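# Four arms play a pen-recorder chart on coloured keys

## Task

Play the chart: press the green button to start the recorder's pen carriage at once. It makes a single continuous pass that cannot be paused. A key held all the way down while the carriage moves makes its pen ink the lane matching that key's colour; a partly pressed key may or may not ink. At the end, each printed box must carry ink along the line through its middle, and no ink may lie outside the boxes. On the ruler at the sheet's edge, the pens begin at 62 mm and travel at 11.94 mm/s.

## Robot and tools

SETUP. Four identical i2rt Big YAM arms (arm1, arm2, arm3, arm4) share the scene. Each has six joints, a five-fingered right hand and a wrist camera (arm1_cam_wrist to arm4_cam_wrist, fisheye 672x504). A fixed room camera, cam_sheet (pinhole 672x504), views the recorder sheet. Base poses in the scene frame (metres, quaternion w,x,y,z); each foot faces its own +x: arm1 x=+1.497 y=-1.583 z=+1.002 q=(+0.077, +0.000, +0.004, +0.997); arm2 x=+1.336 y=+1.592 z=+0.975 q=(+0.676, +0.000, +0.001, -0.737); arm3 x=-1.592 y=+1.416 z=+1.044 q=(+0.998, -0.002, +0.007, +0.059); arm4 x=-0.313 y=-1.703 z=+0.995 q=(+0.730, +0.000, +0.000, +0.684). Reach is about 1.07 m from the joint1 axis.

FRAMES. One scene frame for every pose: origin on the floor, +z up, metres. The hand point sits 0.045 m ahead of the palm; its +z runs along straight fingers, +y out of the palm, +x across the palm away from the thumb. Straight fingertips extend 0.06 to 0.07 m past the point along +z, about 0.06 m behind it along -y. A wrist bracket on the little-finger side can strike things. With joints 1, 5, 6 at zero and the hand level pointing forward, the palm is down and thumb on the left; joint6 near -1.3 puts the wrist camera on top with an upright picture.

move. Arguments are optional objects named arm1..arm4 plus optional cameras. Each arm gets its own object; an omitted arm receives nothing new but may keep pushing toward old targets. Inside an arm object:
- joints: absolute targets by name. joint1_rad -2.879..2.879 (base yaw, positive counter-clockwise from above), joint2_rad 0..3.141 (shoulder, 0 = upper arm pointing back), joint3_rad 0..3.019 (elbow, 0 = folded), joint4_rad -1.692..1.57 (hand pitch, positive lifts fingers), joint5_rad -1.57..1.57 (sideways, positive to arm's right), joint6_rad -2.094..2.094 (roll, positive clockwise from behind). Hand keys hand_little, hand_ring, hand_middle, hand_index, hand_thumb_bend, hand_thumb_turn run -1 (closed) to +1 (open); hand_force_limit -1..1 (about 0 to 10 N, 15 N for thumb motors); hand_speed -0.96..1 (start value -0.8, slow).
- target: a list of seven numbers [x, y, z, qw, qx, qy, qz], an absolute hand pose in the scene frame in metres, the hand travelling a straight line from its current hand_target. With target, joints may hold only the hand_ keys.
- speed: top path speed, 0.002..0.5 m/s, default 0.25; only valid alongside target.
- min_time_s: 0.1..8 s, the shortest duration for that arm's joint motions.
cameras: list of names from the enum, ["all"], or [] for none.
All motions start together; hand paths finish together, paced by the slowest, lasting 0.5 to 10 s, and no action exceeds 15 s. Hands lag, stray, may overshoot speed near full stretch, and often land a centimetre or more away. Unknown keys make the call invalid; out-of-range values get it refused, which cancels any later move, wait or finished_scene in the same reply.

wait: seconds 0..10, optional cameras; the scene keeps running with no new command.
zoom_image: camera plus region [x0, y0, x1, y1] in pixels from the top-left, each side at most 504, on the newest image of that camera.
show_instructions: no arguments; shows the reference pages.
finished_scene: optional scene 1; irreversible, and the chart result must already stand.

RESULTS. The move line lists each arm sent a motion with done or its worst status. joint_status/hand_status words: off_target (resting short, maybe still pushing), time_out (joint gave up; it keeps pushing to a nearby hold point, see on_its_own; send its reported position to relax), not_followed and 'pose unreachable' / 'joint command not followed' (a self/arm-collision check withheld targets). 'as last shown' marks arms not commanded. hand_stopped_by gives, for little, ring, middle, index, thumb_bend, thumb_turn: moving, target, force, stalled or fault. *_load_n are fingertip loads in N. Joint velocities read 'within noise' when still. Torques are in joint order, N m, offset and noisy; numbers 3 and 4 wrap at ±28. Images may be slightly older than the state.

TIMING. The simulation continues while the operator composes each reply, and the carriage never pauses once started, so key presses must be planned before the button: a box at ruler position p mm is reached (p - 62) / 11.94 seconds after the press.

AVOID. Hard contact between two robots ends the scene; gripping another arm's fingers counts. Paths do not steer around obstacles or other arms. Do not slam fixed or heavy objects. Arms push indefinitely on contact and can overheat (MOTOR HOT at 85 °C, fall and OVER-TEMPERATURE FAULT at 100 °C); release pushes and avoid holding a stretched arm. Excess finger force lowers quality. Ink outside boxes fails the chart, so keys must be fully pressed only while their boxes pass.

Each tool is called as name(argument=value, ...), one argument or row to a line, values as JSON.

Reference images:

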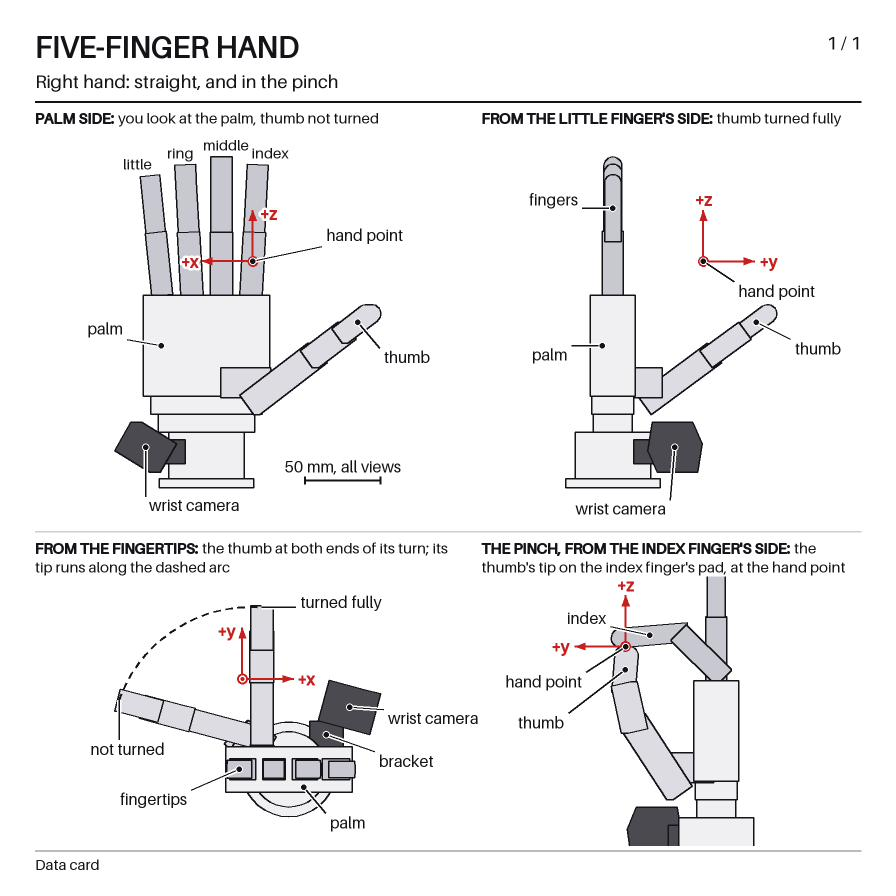

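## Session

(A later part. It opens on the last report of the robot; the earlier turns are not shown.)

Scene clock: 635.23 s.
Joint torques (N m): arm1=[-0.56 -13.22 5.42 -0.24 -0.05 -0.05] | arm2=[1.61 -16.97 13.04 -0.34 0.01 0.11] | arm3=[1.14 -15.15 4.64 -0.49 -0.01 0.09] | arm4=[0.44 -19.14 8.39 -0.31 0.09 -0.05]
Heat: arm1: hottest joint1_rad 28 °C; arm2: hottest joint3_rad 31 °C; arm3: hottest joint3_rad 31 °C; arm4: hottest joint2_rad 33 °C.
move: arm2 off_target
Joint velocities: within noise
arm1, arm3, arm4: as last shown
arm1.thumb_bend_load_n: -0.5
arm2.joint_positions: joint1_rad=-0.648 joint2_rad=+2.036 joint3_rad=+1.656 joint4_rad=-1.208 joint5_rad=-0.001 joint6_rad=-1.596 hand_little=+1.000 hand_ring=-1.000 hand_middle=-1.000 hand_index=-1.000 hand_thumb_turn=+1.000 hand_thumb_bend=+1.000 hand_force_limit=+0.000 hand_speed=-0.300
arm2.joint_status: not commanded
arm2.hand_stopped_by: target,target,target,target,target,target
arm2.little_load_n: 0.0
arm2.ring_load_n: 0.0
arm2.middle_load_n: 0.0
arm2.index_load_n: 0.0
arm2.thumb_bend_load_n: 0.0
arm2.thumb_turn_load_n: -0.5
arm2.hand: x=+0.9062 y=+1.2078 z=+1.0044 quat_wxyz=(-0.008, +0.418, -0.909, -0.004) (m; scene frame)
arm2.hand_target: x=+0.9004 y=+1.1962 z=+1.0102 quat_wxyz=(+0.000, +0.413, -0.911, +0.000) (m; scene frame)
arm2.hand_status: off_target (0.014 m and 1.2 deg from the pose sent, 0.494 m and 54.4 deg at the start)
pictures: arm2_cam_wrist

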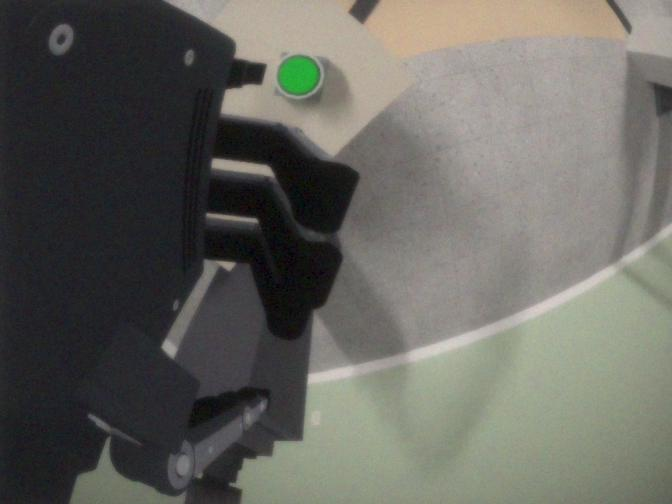

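move(
  arm2={"target":[0.8965,1.190,0.93,0,0.4126,-0.9109,0],"speed":0.15},
  cameras=["arm2_cam_wrist"],
)

zoom_image(
  camera="arm2_cam_wrist",
  region=[200, 0, 440, 180],
)

Scene clock: 650.17 s.
Joint torques (N m): arm1=[-0.56 -13.27 5.42 -0.27 -0.05 -0.05] | arm2=[1.96 -18.61 8.76 0.49 0.01 0.1] | arm3=[1.55 -15.85 4.66 -0.46 0 0.07] | arm4=[0.44 -19.14 8.4 -0.32 0.09 -0.05]
Heat: arm1: hottest joint3_rad 29 °C; arm2: hottest joint3_rad 33 °C; arm3: hottest joint3_rad 31 °C; arm4: hottest joint2_rad 34 °C.
move: arm2 done
Joint velocities: within noise
arm1, arm3, arm4: as last shown
arm1.thumb_bend_load_n: 0.0
arm2.joint_positions: joint1_rad=-0.648 joint2_rad=+2.152 joint3_rad=+1.656 joint4_rad=-1.076 joint5_rad=-0.001 joint6_rad=-1.594 hand_little=+1.000 hand_ring=-1.000 hand_middle=-1.000 hand_index=-1.000 hand_thumb_turn=+1.000 hand_thumb_bend=+1.000 hand_force_limit=+0.000 hand_speed=-0.300
arm2.joint_status: not commanded
arm2.hand_stopped_by: target,target,target,target,target,target
arm2.little_load_n: 0.0
arm2.ring_load_n: 0.0
arm2.middle_load_n: 0.0
arm2.index_load_n: 0.0
arm2.thumb_bend_load_n: 0.0
arm2.thumb_turn_load_n: 0.0
arm2.hand: x=+0.8932 y=+1.1934 z=+0.9351 quat_wxyz=(+0.000, +0.417, -0.909, -0.001) (m; scene frame)
arm2.hand_target: x=+0.8966 y=+1.1901 z=+0.9300 quat_wxyz=(+0.000, +0.413, -0.911, +0.000) (m; scene frame)
arm2.hand_status: done (0.007 m and 0.5 deg from the pose sent, 0.077 m and 1.2 deg at the start)
pictures: arm2_cam_wrist

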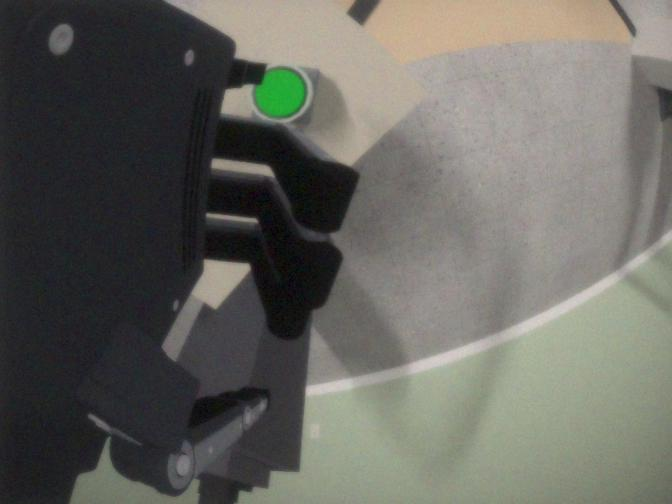

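Scaled by 2.100 from the camera's 672x504 image, which has a finer 960x720 frame.

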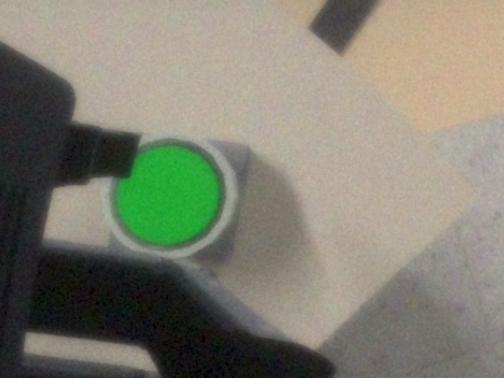

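move(
  arm2={"target":[0.906,1.200,0.91,0,0.4126,-0.9109,0],"speed":0.15},
  cameras=["arm2_cam_wrist"],
)

zoom_image(
  camera="arm2_cam_wrist",
  region=[200, 0, 440, 180],
)

Scene clock: 659.57 s.
Joint torques (N m): arm1=[-0.62 -13.16 5.41 -0.24 -0.05 -0.06] | arm2=[1.85 -18.67 8.28 0.49 0.02 0.1] | arm3=[1.14 -16.15 4.74 -0.42 0 0.09] | arm4=[0.56 -19.08 8.38 -0.34 0.08 -0.05]
Heat: arm1: hottest joint3_rad 29 °C; arm2: hottest joint3_rad 33 °C; arm3: hottest joint3_rad 31 °C; arm4: hottest joint2_rad 35 °C.
move: arm2 done
Joint velocities: within noise
arm1, arm3, arm4: as last shown
arm2.joint_positions: joint1_rad=-0.648 joint2_rad=+2.152 joint3_rad=+1.588 joint4_rad=-1.012 joint5_rad=-0.001 joint6_rad=-1.593 hand_little=+1.000 hand_ring=-1.000 hand_middle=-1.000 hand_index=-1.000 hand_thumb_turn=+1.000 hand_thumb_bend=+1.000 hand_force_limit=+0.000 hand_speed=-0.300
arm2.joint_status: not commanded
arm2.hand_stopped_by: target,target,target,target,target,target
arm2.little_load_n: 0.0
arm2.ring_load_n: 0.0
arm2.middle_load_n: 0.0
arm2.index_load_n: 0.0
arm2.thumb_bend_load_n: 0.0
arm2.thumb_turn_load_n: 0.0
arm2.hand: x=+0.9026 y=+1.2036 z=+0.9129 quat_wxyz=(-0.002, +0.416, -0.909, -0.001) (m; scene frame)
arm2.hand_target: x=+0.9060 y=+1.2000 z=+0.9100 quat_wxyz=(+0.000, +0.413, -0.911, +0.000) (m; scene frame)
arm2.hand_status: done (0.006 m and 0.5 deg from the pose sent, 0.029 m and 0.5 deg at the start)
arm3.little_load_n: -0.5
pictures: arm2_cam_wrist

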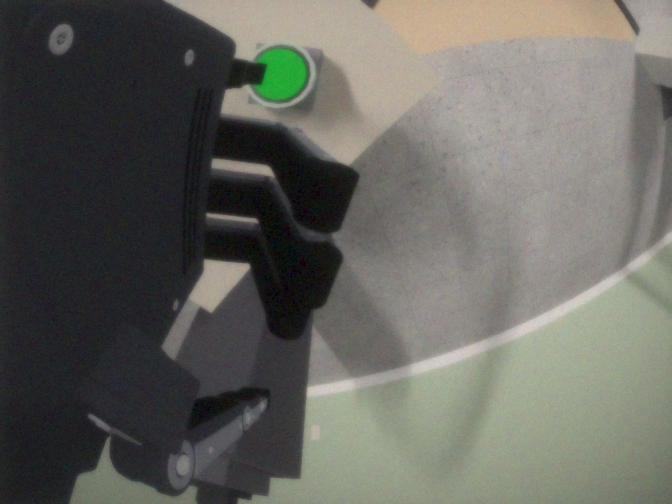

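Scaled by 2.100 from the camera's 672x504 image, which has a finer 960x720 frame.

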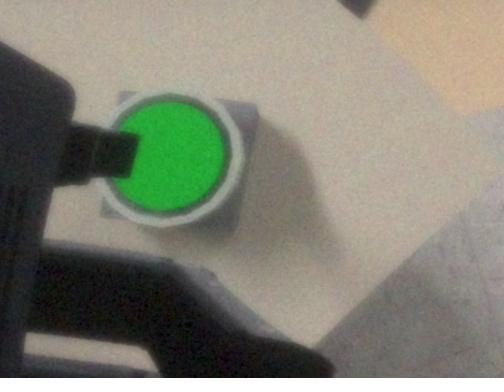

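move(
  arm2={"target":[0.906,1.201,0.876,0,0.4126,-0.9109,0],"speed":0.15},
  cameras=["arm2_cam_wrist"],
)

zoom_image(
  camera="arm2_cam_wrist",
  region=[200, 0, 440, 180],
)

Scene clock: 674.63 s.
Joint torques (N m): arm1=[-0.56 -13.27 5.42 -0.23 -0.05 -0.05] | arm2=[1.85 -17.85 8.03 0.54 0.01 0.1] | arm3=[1.14 -15.44 4.72 -0.36 0.05 0.11] | arm4=[0.56 -19.14 8.39 -0.32 0.09 -0.06]
Heat: arm1: hottest joint3_rad 29 °C; arm2: hottest joint3_rad 33 °C; arm3: hottest joint3_rad 31 °C; arm4: hottest joint2_rad 35 °C.
move: arm2 done
Joint velocities: within noise
arm1, arm3, arm4: as last shown
arm1.thumb_bend_load_n: -0.5
arm2.joint_positions: joint1_rad=-0.648 joint2_rad=+2.190 joint3_rad=+1.571 joint4_rad=-0.947 joint5_rad=-0.001 joint6_rad=-1.593 hand_little=+1.000 hand_ring=-1.000 hand_middle=-1.000 hand_index=-1.000 hand_thumb_turn=+1.000 hand_thumb_bend=+1.000 hand_force_limit=+0.000 hand_speed=-0.300
arm2.joint_status: not commanded
arm2.hand_stopped_by: target,target,target,target,target,target
arm2.little_load_n: 0.0
arm2.ring_load_n: 0.0
arm2.middle_load_n: 0.0
arm2.index_load_n: 0.0
arm2.thumb_bend_load_n: 0.0
arm2.thumb_turn_load_n: 0.0
arm2.hand: x=+0.9015 y=+1.2025 z=+0.8851 quat_wxyz=(+0.003, +0.416, -0.909, +0.001) (m; scene frame)
arm2.hand_target: x=+0.9061 y=+1.2012 z=+0.8761 quat_wxyz=(+0.000, +0.413, -0.911, +0.000) (m; scene frame)
arm2.hand_status: done (0.010 m and 0.6 deg from the pose sent, 0.037 m and 0.5 deg at the start)
arm3.little_load_n: 0.0
arm3.index_load_n: 0.5
arm3.thumb_bend_load_n: -0.5
pictures: arm2_cam_wrist

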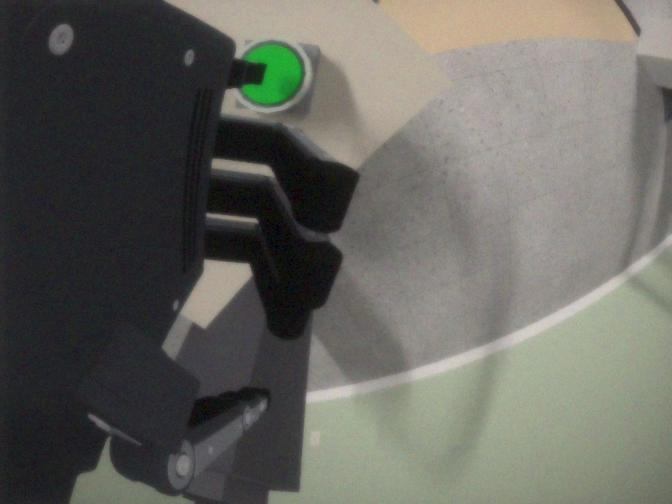

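Scaled by 2.100 from the camera's 672x504 image, which has a finer 960x720 frame.

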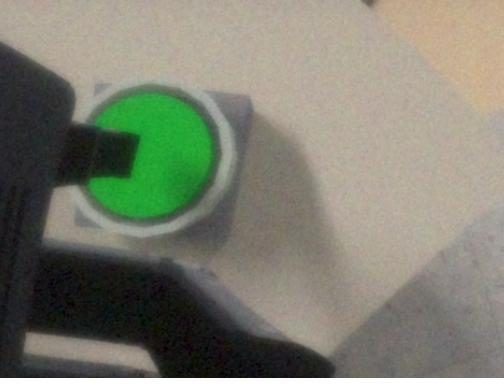

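move(
  arm1={"target":[1.132,-1.378,0.875,0,0.1210,0.9926,0],"speed":0.15},
  arm3={"target":[-1.2875,1.156,0.882,0,0.9531,-0.3026,0],"speed":0.15},
  arm4={"target":[-0.2940,-1.1950,0.895,0,0.6303,0.7764,0],"speed":0.15},
  arm2={"target":[0.902,1.197,0.95,0,0.4126,-0.9109,0],"speed":0.25},
  cameras=[],
)

move(
  arm2={"target":[1.3966,1.205,0.95,0,0.7818,-0.6235,0],"speed":0.3},
  cameras=[],
)

move(
  arm2={"target":[1.3996,1.207,0.876,0,0.7818,-0.6235,0],"speed":0.15},
  cameras=[],
)

wait(
  seconds=1.5,
  cameras=["arm1_cam_wrist","arm2_cam_wrist","arm3_cam_wrist","arm4_cam_wrist"],
)

move(
  arm1={"target":[1.142,-1.384,0.820,0,0.1210,0.9926,0],"speed":0.15},
  arm2={"target":[1.3996,1.207,0.828,0,0.7818,-0.6235,0],"speed":0.15},
  arm3={"target":[-1.2873,1.1555,0.826,0,0.9531,-0.3026,0],"speed":0.15},
  arm4={"target":[-0.2960,-1.2125,0.828,0,0.6303,0.7764,0],"speed":0.15},
  cameras=["arm1_cam_wrist","arm2_cam_wrist","arm3_cam_wrist","arm4_cam_wrist"],
)

move(
  arm1={"target":[1.132,-1.378,0.875,0,0.1210,0.9926,0],"speed":0.15},
  arm2={"target":[1.3996,1.207,0.890,0,0.7818,-0.6235,0],"speed":0.15},
  arm3={"target":[-1.2875,1.156,0.882,0,0.9531,-0.3026,0],"speed":0.15},
  arm4={"target":[-0.2940,-1.1950,0.895,0,0.6303,0.7764,0],"speed":0.15},
  cameras=[],
)

Scene clock: 719.53 s.
Joint torques (N m): arm1=[-0.56 -12.75 6.22 -0.24 -0.05 -0.06] | arm2=[1.73 -18.14 11.77 -0.28 0.01 0.09] | arm3=[1.08 -15.56 5.67 -0.54 0.01 0.05] | arm4=[0.5 -18.9 8.43 -0.31 0.1 -0.06]
Heat: arm1: hottest joint2_rad 29 °C; arm2: hottest joint3_rad 33 °C; arm3: hottest joint2_rad 31 °C; arm4: hottest joint2_rad 36 °C.
move: arm1 off_target; arm2 off_target; arm3 off_target; arm4 off_target
Joint velocities: within noise
arm1.joint_positions: joint1_rad=-0.193 joint2_rad=+1.966 joint3_rad=+0.943 joint4_rad=-0.580 joint5_rad=+0.010 joint6_rad=-1.674 hand_little=+1.000 hand_ring=-1.000 hand_middle=-1.000 hand_index=-1.000 hand_thumb_turn=+1.000 hand_thumb_bend=+1.000 hand_force_limit=+0.000 hand_speed=-0.300
arm1.joint_status: not commanded
arm1.hand_stopped_by: target,target,target,target,target,target
arm1.little_load_n: 0.0
arm1.ring_load_n: 0.0
arm1.middle_load_n: 0.0
arm1.index_load_n: 0.0
arm1.thumb_bend_load_n: 0.0
arm1.thumb_turn_load_n: 0.0
arm1.hand: x=+1.1467 y=-1.3880 z=+0.8620 quat_wxyz=(+0.017, +0.121, +0.992, -0.003) (m; scene frame)
arm1.hand_target: x=+1.1323 y=-1.3781 z=+0.8751 quat_wxyz=(+0.000, +0.121, +0.993, +0.000) (m; scene frame)
arm1.hand_status: off_target (0.022 m and 2.0 deg from the pose sent, 0.031 m and 1.8 deg at the start)
arm2.joint_positions: joint1_rad=-0.648 joint2_rad=+2.106 joint3_rad=+1.596 joint4_rad=-1.080 joint5_rad=-0.001 joint6_rad=-1.593 hand_little=+1.000 hand_ring=-1.000 hand_middle=-1.000 hand_index=-1.000 hand_thumb_turn=+1.000 hand_thumb_bend=+1.000 hand_force_limit=+0.000 hand_speed=-0.300
arm2.joint_status: not commanded
arm2.hand_stopped_by: target,target,target,target,target,target
arm2.little_load_n: 0.0
arm2.ring_load_n: 0.0
arm2.middle_load_n: 0.0
arm2.index_load_n: 0.0
arm2.thumb_bend_load_n: 0.0
arm2.thumb_turn_load_n: 0.0
arm2.hand: x=+0.9070 y=+1.2083 z=+0.9428 quat_wxyz=(-0.008, +0.416, -0.909, -0.004) (m; scene frame)
arm2.hand_target: x=+0.9022 y=+1.1973 z=+0.9502 quat_wxyz=(+0.000, +0.413, -0.911, +0.000) (m; scene frame)
arm2.hand_status: off_target (0.014 m and 1.2 deg from the pose sent, 0.065 m and 0.6 deg at the start)
arm3.joint_positions: joint1_rad=-0.684 joint2_rad=+2.025 joint3_rad=+0.918 joint4_rad=-0.489 joint5_rad=-0.010 joint6_rad=-1.524 hand_little=+1.000 hand_ring=-1.000 hand_middle=-1.000 hand_index=-1.000 hand_thumb_turn=+1.000 hand_thumb_bend=+1.000 hand_force_limit=+0.000 hand_speed=-0.300
arm3.joint_status: not commanded
arm3.hand_stopped_by: target,target,target,target,target,target
arm3.little_load_n: 0.0
arm3.ring_load_n: 0.0
arm3.middle_load_n: 0.0
arm3.index_load_n: 0.0
arm3.thumb_bend_load_n: 0.0
arm3.thumb_turn_load_n: 0.0
arm3.hand: x=-1.3049 y=+1.1636 z=+0.8721 quat_wxyz=(-0.004, +0.953, -0.302, -0.017) (m; scene frame)
arm3.hand_target: x=-1.2877 y=+1.1562 z=+0.8821 quat_wxyz=(+0.000, +0.953, -0.302, +0.000) (m; scene frame)
arm3.hand_status: off_target (0.021 m and 2.0 deg from the pose sent, 0.025 m and 1.3 deg at the start)
arm4.joint_positions: joint1_rad=+0.163 joint2_rad=+2.063 joint3_rad=+1.236 joint4_rad=-0.786 joint5_rad=+0.001 joint6_rad=-1.680 hand_little=+1.000 hand_ring=-1.000 hand_middle=-1.000 hand_index=-1.000 hand_thumb_turn=+1.000 hand_thumb_bend=+1.000 hand_force_limit=+0.000 hand_speed=-0.300
arm4.joint_status: not commanded
arm4.hand_stopped_by: target,target,target,target,target,target
arm4.little_load_n: 0.0
arm4.ring_load_n: 0.0
arm4.middle_load_n: 0.0
arm4.index_load_n: 0.0
arm4.thumb_bend_load_n: 0.0
arm4.thumb_turn_load_n: 0.0
arm4.hand: x=-0.2971 y=-1.2145 z=+0.8789 quat_wxyz=(+0.014, +0.630, +0.776, -0.015) (m; scene frame)
arm4.hand_target: x=-0.2939 y=-1.1954 z=+0.8954 quat_wxyz=(+0.000, +0.630, +0.776, +0.000) (m; scene frame)
arm4.hand_status: off_target (0.025 m and 2.4 deg from the pose sent, 0.043 m and 2.7 deg at the start)
pictures: none
No camera images: "cameras" was empty.

Scene clock: 721.93 s.
Joint torques (N m): arm1=[-0.62 -12.75 6.23 -0.24 -0.05 -0.06] | arm2=[0.91 -10.87 8.62 0.24 0.09 0.09] | arm3=[1.08 -16.26 5.71 -0.53 -0.01 0.08] | arm4=[0.44 -18.9 8.47 -0.32 0.09 -0.06]
Heat: arm1: hottest joint2_rad 29 °C; arm2: hottest joint3_rad 33 °C; arm3: hottest joint2_rad 31 °C; arm4: hottest joint2_rad 36 °C.
move: arm2 done
Joint velocities: within noise
arm1, arm3, arm4: as last shown
arm2.joint_positions: joint1_rad=+0.396 joint2_rad=+1.695 joint3_rad=+0.959 joint4_rad=-0.847 joint5_rad=-0.003 joint6_rad=-1.507 hand_little=+1.000 hand_ring=-1.000 hand_middle=-1.000 hand_index=-1.000 hand_thumb_turn=+1.000 hand_thumb_bend=+1.000 hand_force_limit=+0.000 hand_speed=-0.300
arm2.joint_status: not commanded
arm2.hand_stopped_by: target,target,target,target,target,target
arm2.little_load_n: 0.0
arm2.ring_load_n: 0.0
arm2.middle_load_n: 0.0
arm2.index_load_n: 0.0
arm2.thumb_bend_load_n: 0.0
arm2.thumb_turn_load_n: 0.0
arm2.hand: x=+1.3964 y=+1.2116 z=+0.9481 quat_wxyz=(-0.004, +0.789, -0.615, -0.005) (m; scene frame)
arm2.hand_target: x=+1.3966 y=+1.2050 z=+0.9501 quat_wxyz=(+0.000, +0.782, -0.624, +0.000) (m; scene frame)
arm2.hand_status: done (0.007 m and 1.5 deg from the pose sent, 0.490 m and 53.6 deg at the start)
arm4.ring_load_n: 0.5
pictures: none
No camera images: "cameras" was empty.

Scene clock: 723.07 s.
Joint torques (N m): arm1=[-0.56 -12.81 6.2 -0.24 -0.05 -0.06] | arm2=[1.55 -11.93 6.13 0.49 0.09 0.1] | arm3=[1.08 -16.32 5.81 -0.51 0.01 0.03] | arm4=[0.44 -18.9 8.49 -0.35 0.09 -0.06]
Heat: arm1: hottest joint2_rad 29 °C; arm2: hottest joint3_rad 32 °C; arm3: hottest joint2_rad 31 °C; arm4: hottest joint2_rad 36 °C.
move: arm2 done
Joint velocities: within noise
arm1, arm3, arm4: as last shown
arm2.joint_positions: joint1_rad=+0.396 joint2_rad=+1.850 joint3_rad=+0.928 joint4_rad=-0.653 joint5_rad=-0.003 joint6_rad=-1.498 hand_little=+1.000 hand_ring=-1.000 hand_middle=-1.000 hand_index=-1.000 hand_thumb_turn=+1.000 hand_thumb_bend=+1.000 hand_force_limit=+0.000 hand_speed=-0.300
arm2.joint_status: not commanded
arm2.hand_stopped_by: target,target,target,target,target,target
arm2.little_load_n: 0.0
arm2.ring_load_n: 0.0
arm2.middle_load_n: 0.0
arm2.index_load_n: 0.0
arm2.thumb_bend_load_n: 0.0
arm2.thumb_turn_load_n: 0.0
arm2.hand: x=+1.3980 y=+1.2072 z=+0.8776 quat_wxyz=(-0.002, +0.786, -0.618, -0.002) (m; scene frame)
arm2.hand_target: x=+1.3996 y=+1.2070 z=+0.8761 quat_wxyz=(+0.000, +0.782, -0.624, +0.000) (m; scene frame)
arm2.hand_status: done (0.002 m and 0.8 deg from the pose sent, 0.072 m and 1.5 deg at the start)
arm4.ring_load_n: 0.0
pictures: none
No camera images: "cameras" was empty.

Scene clock: 724.57 s.
Joint torques (N m): arm1=[-0.62 -12.75 6.2 -0.25 -0.05 -0.06] | arm2=[1.49 -11.87 6.08 0.49 0.08 0.1] | arm3=[1.08 -16.03 5.76 -0.53 0 0.08] | arm4=[0.44 -18.96 8.46 -0.29 0.1 -0.05]
Heat: arm1: hottest joint2_rad 29 °C; arm2: hottest joint3_rad 32 °C; arm3: hottest joint2_rad 31 °C; arm4: hottest joint2_rad 36 °C.
Joint velocities: within noise
arm1.joint_positions: joint1_rad=-0.193 joint2_rad=+1.966 joint3_rad=+0.943 joint4_rad=-0.580 joint5_rad=+0.010 joint6_rad=-1.674 hand_little=+1.000 hand_ring=-1.000 hand_middle=-1.000 hand_index=-1.000 hand_thumb_turn=+1.000 hand_thumb_bend=+1.000 hand_force_limit=+0.000 hand_speed=-0.300
arm1.joint_status: not commanded
arm1.hand_stopped_by: target,target,target,target,target,target
arm1.little_load_n: 0.0
arm1.ring_load_n: 0.0
arm1.middle_load_n: 0.0
arm1.index_load_n: 0.0
arm1.thumb_bend_load_n: 0.0
arm1.thumb_turn_load_n: 0.0
arm1.hand: x=+1.1467 y=-1.3880 z=+0.8620 quat_wxyz=(+0.017, +0.121, +0.992, -0.003) (m; scene frame)
arm1.hand_target: x=+1.1323 y=-1.3781 z=+0.8751 quat_wxyz=(+0.000, +0.121, +0.993, +0.000) (m; scene frame)
arm1.hand_status: not commanded
arm2.joint_positions: joint1_rad=+0.396 joint2_rad=+1.850 joint3_rad=+0.928 joint4_rad=-0.653 joint5_rad=-0.003 joint6_rad=-1.498 hand_little=+1.000 hand_ring=-1.000 hand_middle=-1.000 hand_index=-1.000 hand_thumb_turn=+1.000 hand_thumb_bend=+1.000 hand_force_limit=+0.000 hand_speed=-0.300
arm2.joint_status: not commanded
arm2.hand_stopped_by: target,target,target,target,target,target
arm2.little_load_n: 0.0
arm2.ring_load_n: 0.0
arm2.middle_load_n: 0.5
arm2.index_load_n: 0.0
arm2.thumb_bend_load_n: 0.0
arm2.thumb_turn_load_n: 0.0
arm2.hand: x=+1.3980 y=+1.2072 z=+0.8776 quat_wxyz=(-0.002, +0.786, -0.618, -0.002) (m; scene frame)
arm2.hand_target: x=+1.3996 y=+1.2070 z=+0.8761 quat_wxyz=(+0.000, +0.782, -0.624, +0.000) (m; scene frame)
arm2.hand_status: done (0.002 m and 0.8 deg from the pose sent, 0.072 m and 1.5 deg at the start)
arm3.joint_positions: joint1_rad=-0.684 joint2_rad=+2.025 joint3_rad=+0.918 joint4_rad=-0.489 joint5_rad=-0.010 joint6_rad=-1.524 hand_little=+1.000 hand_ring=-1.000 hand_middle=-1.000 hand_index=-1.000 hand_thumb_turn=+1.000 hand_thumb_bend=+1.000 hand_force_limit=+0.000 hand_speed=-0.300
arm3.joint_status: not commanded
arm3.hand_stopped_by: target,target,target,target,target,target
arm3.little_load_n: 0.0
arm3.ring_load_n: 0.0
arm3.middle_load_n: 0.0
arm3.index_load_n: 0.0
arm3.thumb_bend_load_n: 0.0
arm3.thumb_turn_load_n: 0.0
arm3.hand: x=-1.3049 y=+1.1636 z=+0.8721 quat_wxyz=(-0.004, +0.953, -0.302, -0.017) (m; scene frame)
arm3.hand_target: x=-1.2877 y=+1.1562 z=+0.8821 quat_wxyz=(+0.000, +0.953, -0.302, +0.000) (m; scene frame)
arm3.hand_status: not commanded
arm4.joint_positions: joint1_rad=+0.163 joint2_rad=+2.063 joint3_rad=+1.236 joint4_rad=-0.786 joint5_rad=+0.001 joint6_rad=-1.680 hand_little=+1.000 hand_ring=-1.000 hand_middle=-1.000 hand_index=-1.000 hand_thumb_turn=+1.000 hand_thumb_bend=+1.000 hand_force_limit=+0.000 hand_speed=-0.300
arm4.joint_status: not commanded
arm4.hand_stopped_by: target,target,target,target,target,target
arm4.little_load_n: 0.0
arm4.ring_load_n: 0.0
arm4.middle_load_n: 0.5
arm4.index_load_n: 0.0
arm4.thumb_bend_load_n: 0.0
arm4.thumb_turn_load_n: 0.0
arm4.hand: x=-0.2971 y=-1.2145 z=+0.8789 quat_wxyz=(+0.014, +0.630, +0.776, -0.015) (m; scene frame)
arm4.hand_target: x=-0.2939 y=-1.1954 z=+0.8954 quat_wxyz=(+0.000, +0.630, +0.776, +0.000) (m; scene frame)
arm4.hand_status: not commanded
wait: 1.50 s; at rest by 0.27 s
pictures: arm1_cam_wrist, arm2_cam_wrist, arm3_cam_wrist, arm4_cam_wrist

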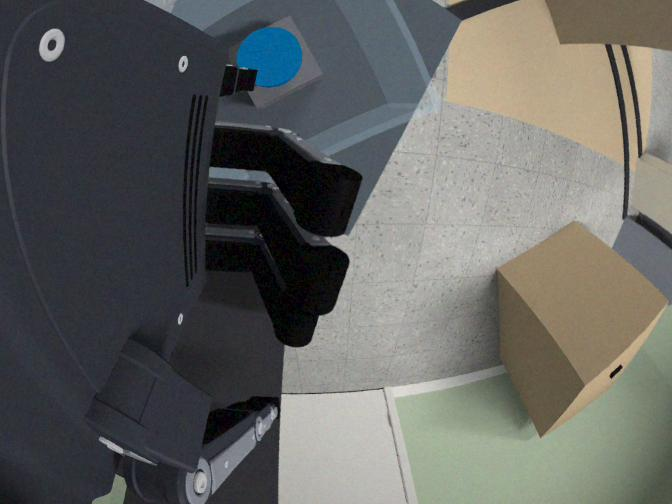

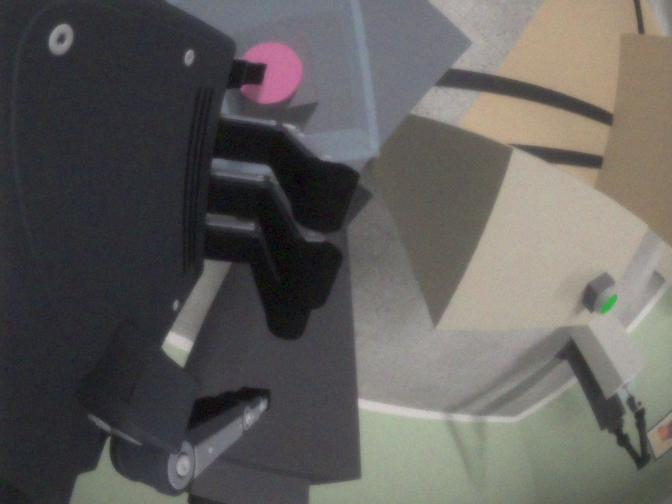

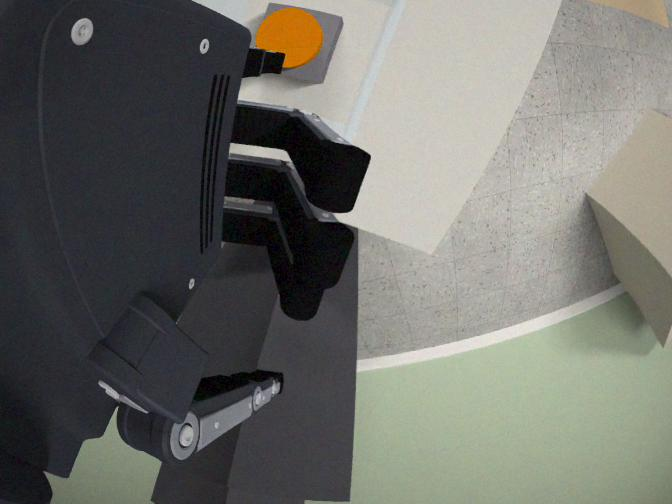

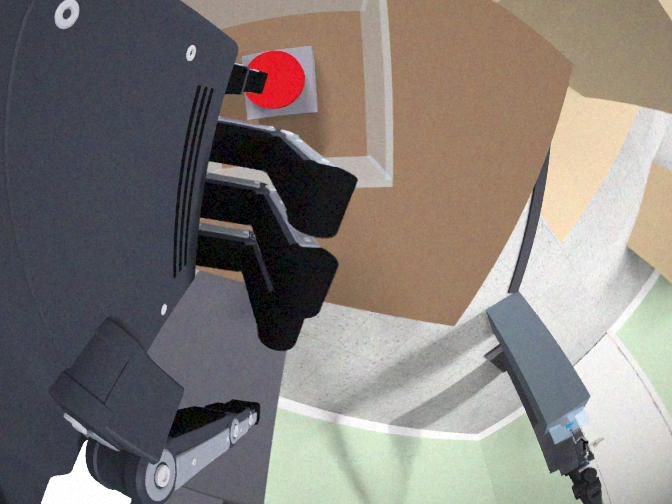

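Scene clock: 725.57 s.
Joint torques (N m): arm1=[-0.21 -7.77 3.6 1.73 -0.07 -0.01] | arm2=[1.49 -6.89 5.01 1.51 0.1 0.1] | arm3=[1.2 -8.06 5.63 1.89 0.04 0.08] | arm4=[1.03 -14.68 4.9 0.54 0.07 0.01]
Heat: arm1: hottest joint2_rad 29 °C; arm2: hottest joint3_rad 32 °C; arm3: hottest joint2_rad 31 °C; arm4: hottest joint2_rad 36 °C.
move: arm1 off_target; arm2 off_target; arm3 off_target; arm4 off_target
Joint velocities: within noise
arm1.joint_positions: joint1_rad=-0.193 joint2_rad=+2.017 joint3_rad=+0.942 joint4_rad=-0.476 joint5_rad=+0.010 joint6_rad=-1.674 hand_little=+1.000 hand_ring=-1.000 hand_middle=-1.000 hand_index=-1.000 hand_thumb_turn=+1.000 hand_thumb_bend=+1.000 hand_force_limit=+0.000 hand_speed=-0.300
arm1.joint_status: not commanded
arm1.hand_stopped_by: target,target,target,target,target,target
arm1.little_load_n: 0.0
arm1.ring_load_n: 0.0
arm1.middle_load_n: 0.0
arm1.index_load_n: 0.0
arm1.thumb_bend_load_n: 0.0
arm1.thumb_turn_load_n: 0.5
arm1.hand: x=+1.1347 y=-1.3838 z=+0.8396 quat_wxyz=(-0.008, +0.121, +0.993, +0.003) (m; scene frame)
arm1.hand_target: x=+1.1425 y=-1.3844 z=+0.8211 quat_wxyz=(+0.000, +0.121, +0.993, +0.000) (m; scene frame)
arm1.hand_status: off_target (0.021 m and 1.0 deg from the pose sent, 0.042 m and 2.0 deg at the start)
arm2.joint_positions: joint1_rad=+0.396 joint2_rad=+1.899 joint3_rad=+0.927 joint4_rad=-0.559 joint5_rad=-0.003 joint6_rad=-1.498 hand_little=+1.000 hand_ring=-1.000 hand_middle=-1.000 hand_index=-1.000 hand_thumb_turn=+1.000 hand_thumb_bend=+1.000 hand_force_limit=+0.000 hand_speed=-0.300
arm2.joint_status: not commanded
arm2.hand_stopped_by: target,target,target,target,target,target
arm2.little_load_n: 0.0
arm2.ring_load_n: 0.0
arm2.middle_load_n: 0.5
arm2.index_load_n: 0.0
arm2.thumb_bend_load_n: 0.0
arm2.thumb_turn_load_n: 0.0
arm2.hand: x=+1.4020 y=+1.1946 z=+0.8564 quat_wxyz=(+0.010, +0.785, -0.619, +0.016) (m; scene frame)
arm2.hand_target: x=+1.3992 y=+1.2084 z=+0.8303 quat_wxyz=(+0.000, +0.782, -0.623, +0.000) (m; scene frame)
arm2.hand_status: off_target (0.031 m and 2.3 deg from the pose sent, 0.050 m and 0.8 deg at the start)
arm3.joint_positions: joint1_rad=-0.684 joint2_rad=+2.072 joint3_rad=+0.932 joint4_rad=-0.416 joint5_rad=-0.010 joint6_rad=-1.524 hand_little=+1.000 hand_ring=-1.000 hand_middle=-1.000 hand_index=-1.000 hand_thumb_turn=+1.000 hand_thumb_bend=+1.000 hand_force_limit=+0.000 hand_speed=-0.300
arm3.joint_status: not commanded
arm3.hand_stopped_by: target,target,target,target,target,target
arm3.little_load_n: 0.0
arm3.ring_load_n: 0.0
arm3.middle_load_n: 0.0
arm3.index_load_n: 0.0
arm3.thumb_bend_load_n: -0.5
arm3.thumb_turn_load_n: 0.0
arm3.hand: x=-1.2932 y=+1.1559 z=+0.8543 quat_wxyz=(+0.001, +0.953, -0.302, +0.002) (m; scene frame)
arm3.hand_target: x=-1.2887 y=+1.1566 z=+0.8279 quat_wxyz=(+0.000, +0.953, -0.302, +0.000) (m; scene frame)
arm3.hand_status: off_target (0.029 m and 0.3 deg from the pose sent, 0.050 m and 2.0 deg at the start)
arm4.joint_positions: joint1_rad=+0.163 joint2_rad=+2.110 joint3_rad=+1.211 joint4_rad=-0.642 joint5_rad=+0.001 joint6_rad=-1.680 hand_little=+1.000 hand_ring=-1.000 hand_middle=-1.000 hand_index=-1.000 hand_thumb_turn=+1.000 hand_thumb_bend=+1.000 hand_force_limit=+0.000 hand_speed=-0.300
arm4.joint_status: not commanded
arm4.hand_stopped_by: target,target,target,target,target,target
arm4.little_load_n: 0.0
arm4.ring_load_n: 0.0
arm4.middle_load_n: 0.0
arm4.index_load_n: 0.0
arm4.thumb_bend_load_n: 0.0
arm4.thumb_turn_load_n: 0.0
arm4.hand: x=-0.2984 y=-1.2026 z=+0.8475 quat_wxyz=(-0.011, +0.630, +0.776, +0.010) (m; scene frame)
arm4.hand_target: x=-0.2961 y=-1.2130 z=+0.8288 quat_wxyz=(+0.000, +0.630, +0.776, +0.000) (m; scene frame)
arm4.hand_status: off_target (0.022 m and 1.7 deg from the pose sent, 0.051 m and 2.4 deg at the start)
pictures: arm1_cam_wrist, arm2_cam_wrist, arm3_cam_wrist, arm4_cam_wrist

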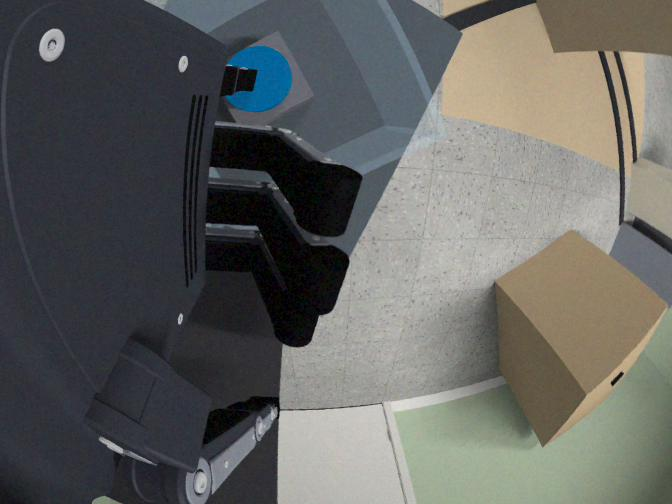

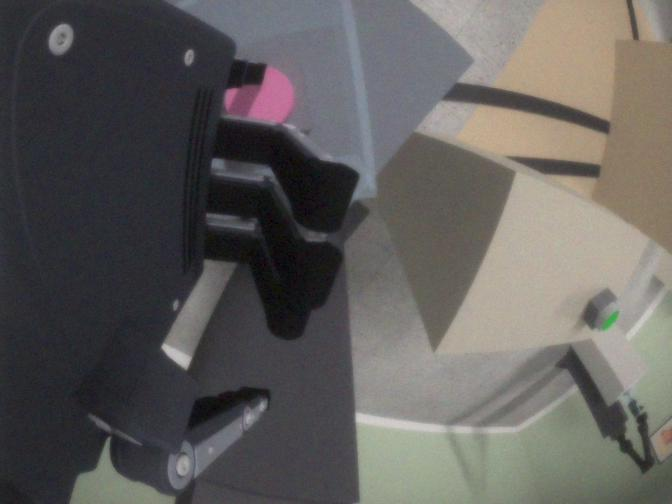

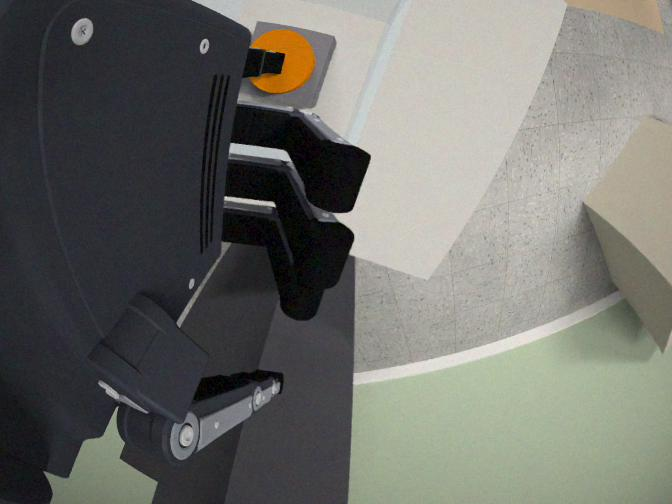

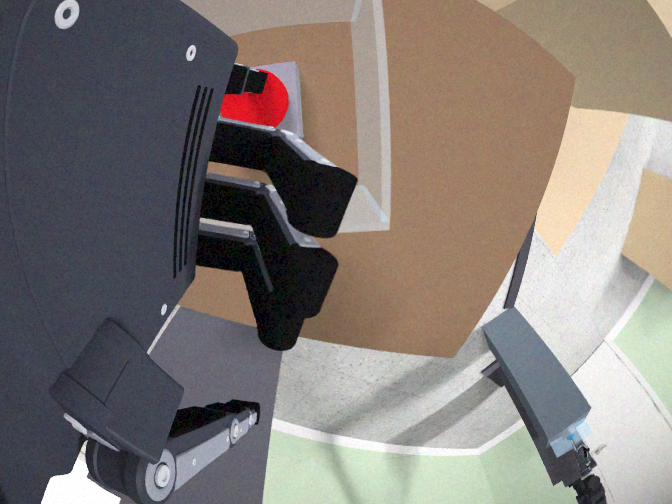

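Scene clock: 726.80 s.
Joint torques (N m): arm1=[-0.62 -12.69 6.17 -0.23 -0.05 -0.06] | arm2=[1.49 -12.1 6.72 -0.23 0.09 0.1] | arm3=[1.32 -15.74 4.7 -0.51 0.01 0.06] | arm4=[0.44 -19.02 8.36 -0.31 0.1 -0.05]
Heat: arm1: hottest joint2_rad 29 °C; arm2: hottest joint3_rad 32 °C; arm3: hottest joint2_rad 31 °C; arm4: hottest joint2_rad 36 °C.
move: arm1 off_target; arm2 done; arm3 off_target; arm4 off_target
Joint velocities: within noise
arm1.joint_positions: joint1_rad=-0.193 joint2_rad=+1.964 joint3_rad=+0.944 joint4_rad=-0.580 joint5_rad=+0.010 joint6_rad=-1.674 hand_little=+1.000 hand_ring=-1.000 hand_middle=-1.000 hand_index=-1.000 hand_thumb_turn=+1.000 hand_thumb_bend=+1.000 hand_force_limit=+0.000 hand_speed=-0.300
arm1.joint_status: not commanded
arm1.hand_stopped_by: target,target,target,target,target,target
arm1.little_load_n: 0.0
arm1.ring_load_n: 0.0
arm1.middle_load_n: 0.0
arm1.index_load_n: 0.0
arm1.thumb_bend_load_n: 0.0
arm1.thumb_turn_load_n: 0.0
arm1.hand: x=+1.1460 y=-1.3878 z=+0.8628 quat_wxyz=(+0.016, +0.121, +0.992, -0.003) (m; scene frame)
arm1.hand_target: x=+1.1323 y=-1.3781 z=+0.8751 quat_wxyz=(+0.000, +0.121, +0.993, +0.000) (m; scene frame)
arm1.hand_status: off_target (0.021 m and 1.8 deg from the pose sent, 0.036 m and 1.0 deg at the start)
arm2.joint_positions: joint1_rad=+0.396 joint2_rad=+1.823 joint3_rad=+0.927 joint4_rad=-0.671 joint5_rad=-0.003 joint6_rad=-1.498 hand_little=+1.000 hand_ring=-1.000 hand_middle=-1.000 hand_index=-1.000 hand_thumb_turn=+1.000 hand_thumb_bend=+1.000 hand_force_limit=+0.000 hand_speed=-0.300
arm2.joint_status: not commanded
arm2.hand_stopped_by: target,target,target,target,target,target
arm2.little_load_n: 0.0
arm2.ring_load_n: 0.0
arm2.middle_load_n: 0.0
arm2.index_load_n: 0.0
arm2.thumb_bend_load_n: 0.0
arm2.thumb_turn_load_n: 0.0
arm2.hand: x=+1.3982 y=+1.2066 z=+0.8878 quat_wxyz=(+0.000, +0.786, -0.619, +0.001) (m; scene frame)
arm2.hand_target: x=+1.3995 y=+1.2071 z=+0.8900 quat_wxyz=(+0.000, +0.782, -0.623, +0.000) (m; scene frame)
arm2.hand_status: done (0.003 m and 0.7 deg from the pose sent, 0.036 m and 2.3 deg at the start)
arm3.joint_positions: joint1_rad=-0.684 joint2_rad=+2.024 joint3_rad=+0.933 joint4_rad=-0.489 joint5_rad=-0.010 joint6_rad=-1.524 hand_little=+1.000 hand_ring=-1.000 hand_middle=-1.000 hand_index=-1.000 hand_thumb_turn=+1.000 hand_thumb_bend=+1.000 hand_force_limit=+0.000 hand_speed=-0.300
arm3.joint_status: not commanded
arm3.hand_stopped_by: target,target,target,target,target,target
arm3.little_load_n: 0.0
arm3.ring_load_n: 0.0
arm3.middle_load_n: 0.0
arm3.index_load_n: 0.0
arm3.thumb_bend_load_n: 0.0
arm3.thumb_turn_load_n: 0.0
arm3.hand: x=-1.2966 y=+1.1583 z=+0.8746 quat_wxyz=(-0.002, +0.953, -0.302, -0.009) (m; scene frame)
arm3.hand_target: x=-1.2875 y=+1.1560 z=+0.8820 quat_wxyz=(+0.000, +0.953, -0.302, +0.000) (m; scene frame)
arm3.hand_status: off_target (0.012 m and 1.1 deg from the pose sent, 0.028 m and 0.4 deg at the start)
arm4.joint_positions: joint1_rad=+0.163 joint2_rad=+2.060 joint3_rad=+1.238 joint4_rad=-0.786 joint5_rad=+0.001 joint6_rad=-1.680 hand_little=+1.000 hand_ring=-1.000 hand_middle=-1.000 hand_index=-1.000 hand_thumb_turn=+1.000 hand_thumb_bend=+1.000 hand_force_limit=+0.000 hand_speed=-0.300
arm4.joint_status: not commanded
arm4.hand_stopped_by: target,target,target,target,target,target
arm4.little_load_n: 0.0
arm4.ring_load_n: 0.0
arm4.middle_load_n: 0.0
arm4.index_load_n: 0.0
arm4.thumb_bend_load_n: -0.5
arm4.thumb_turn_load_n: 0.0
arm4.hand: x=-0.2973 y=-1.2131 z=+0.8803 quat_wxyz=(+0.013, +0.630, +0.776, -0.013) (m; scene frame)
arm4.hand_target: x=-0.2939 y=-1.1956 z=+0.8951 quat_wxyz=(+0.000, +0.630, +0.776, +0.000) (m; scene frame)
arm4.hand_status: off_target (0.024 m and 2.1 deg from the pose sent, 0.048 m and 1.7 deg at the start)
pictures: none
No camera images: "cameras" was empty.


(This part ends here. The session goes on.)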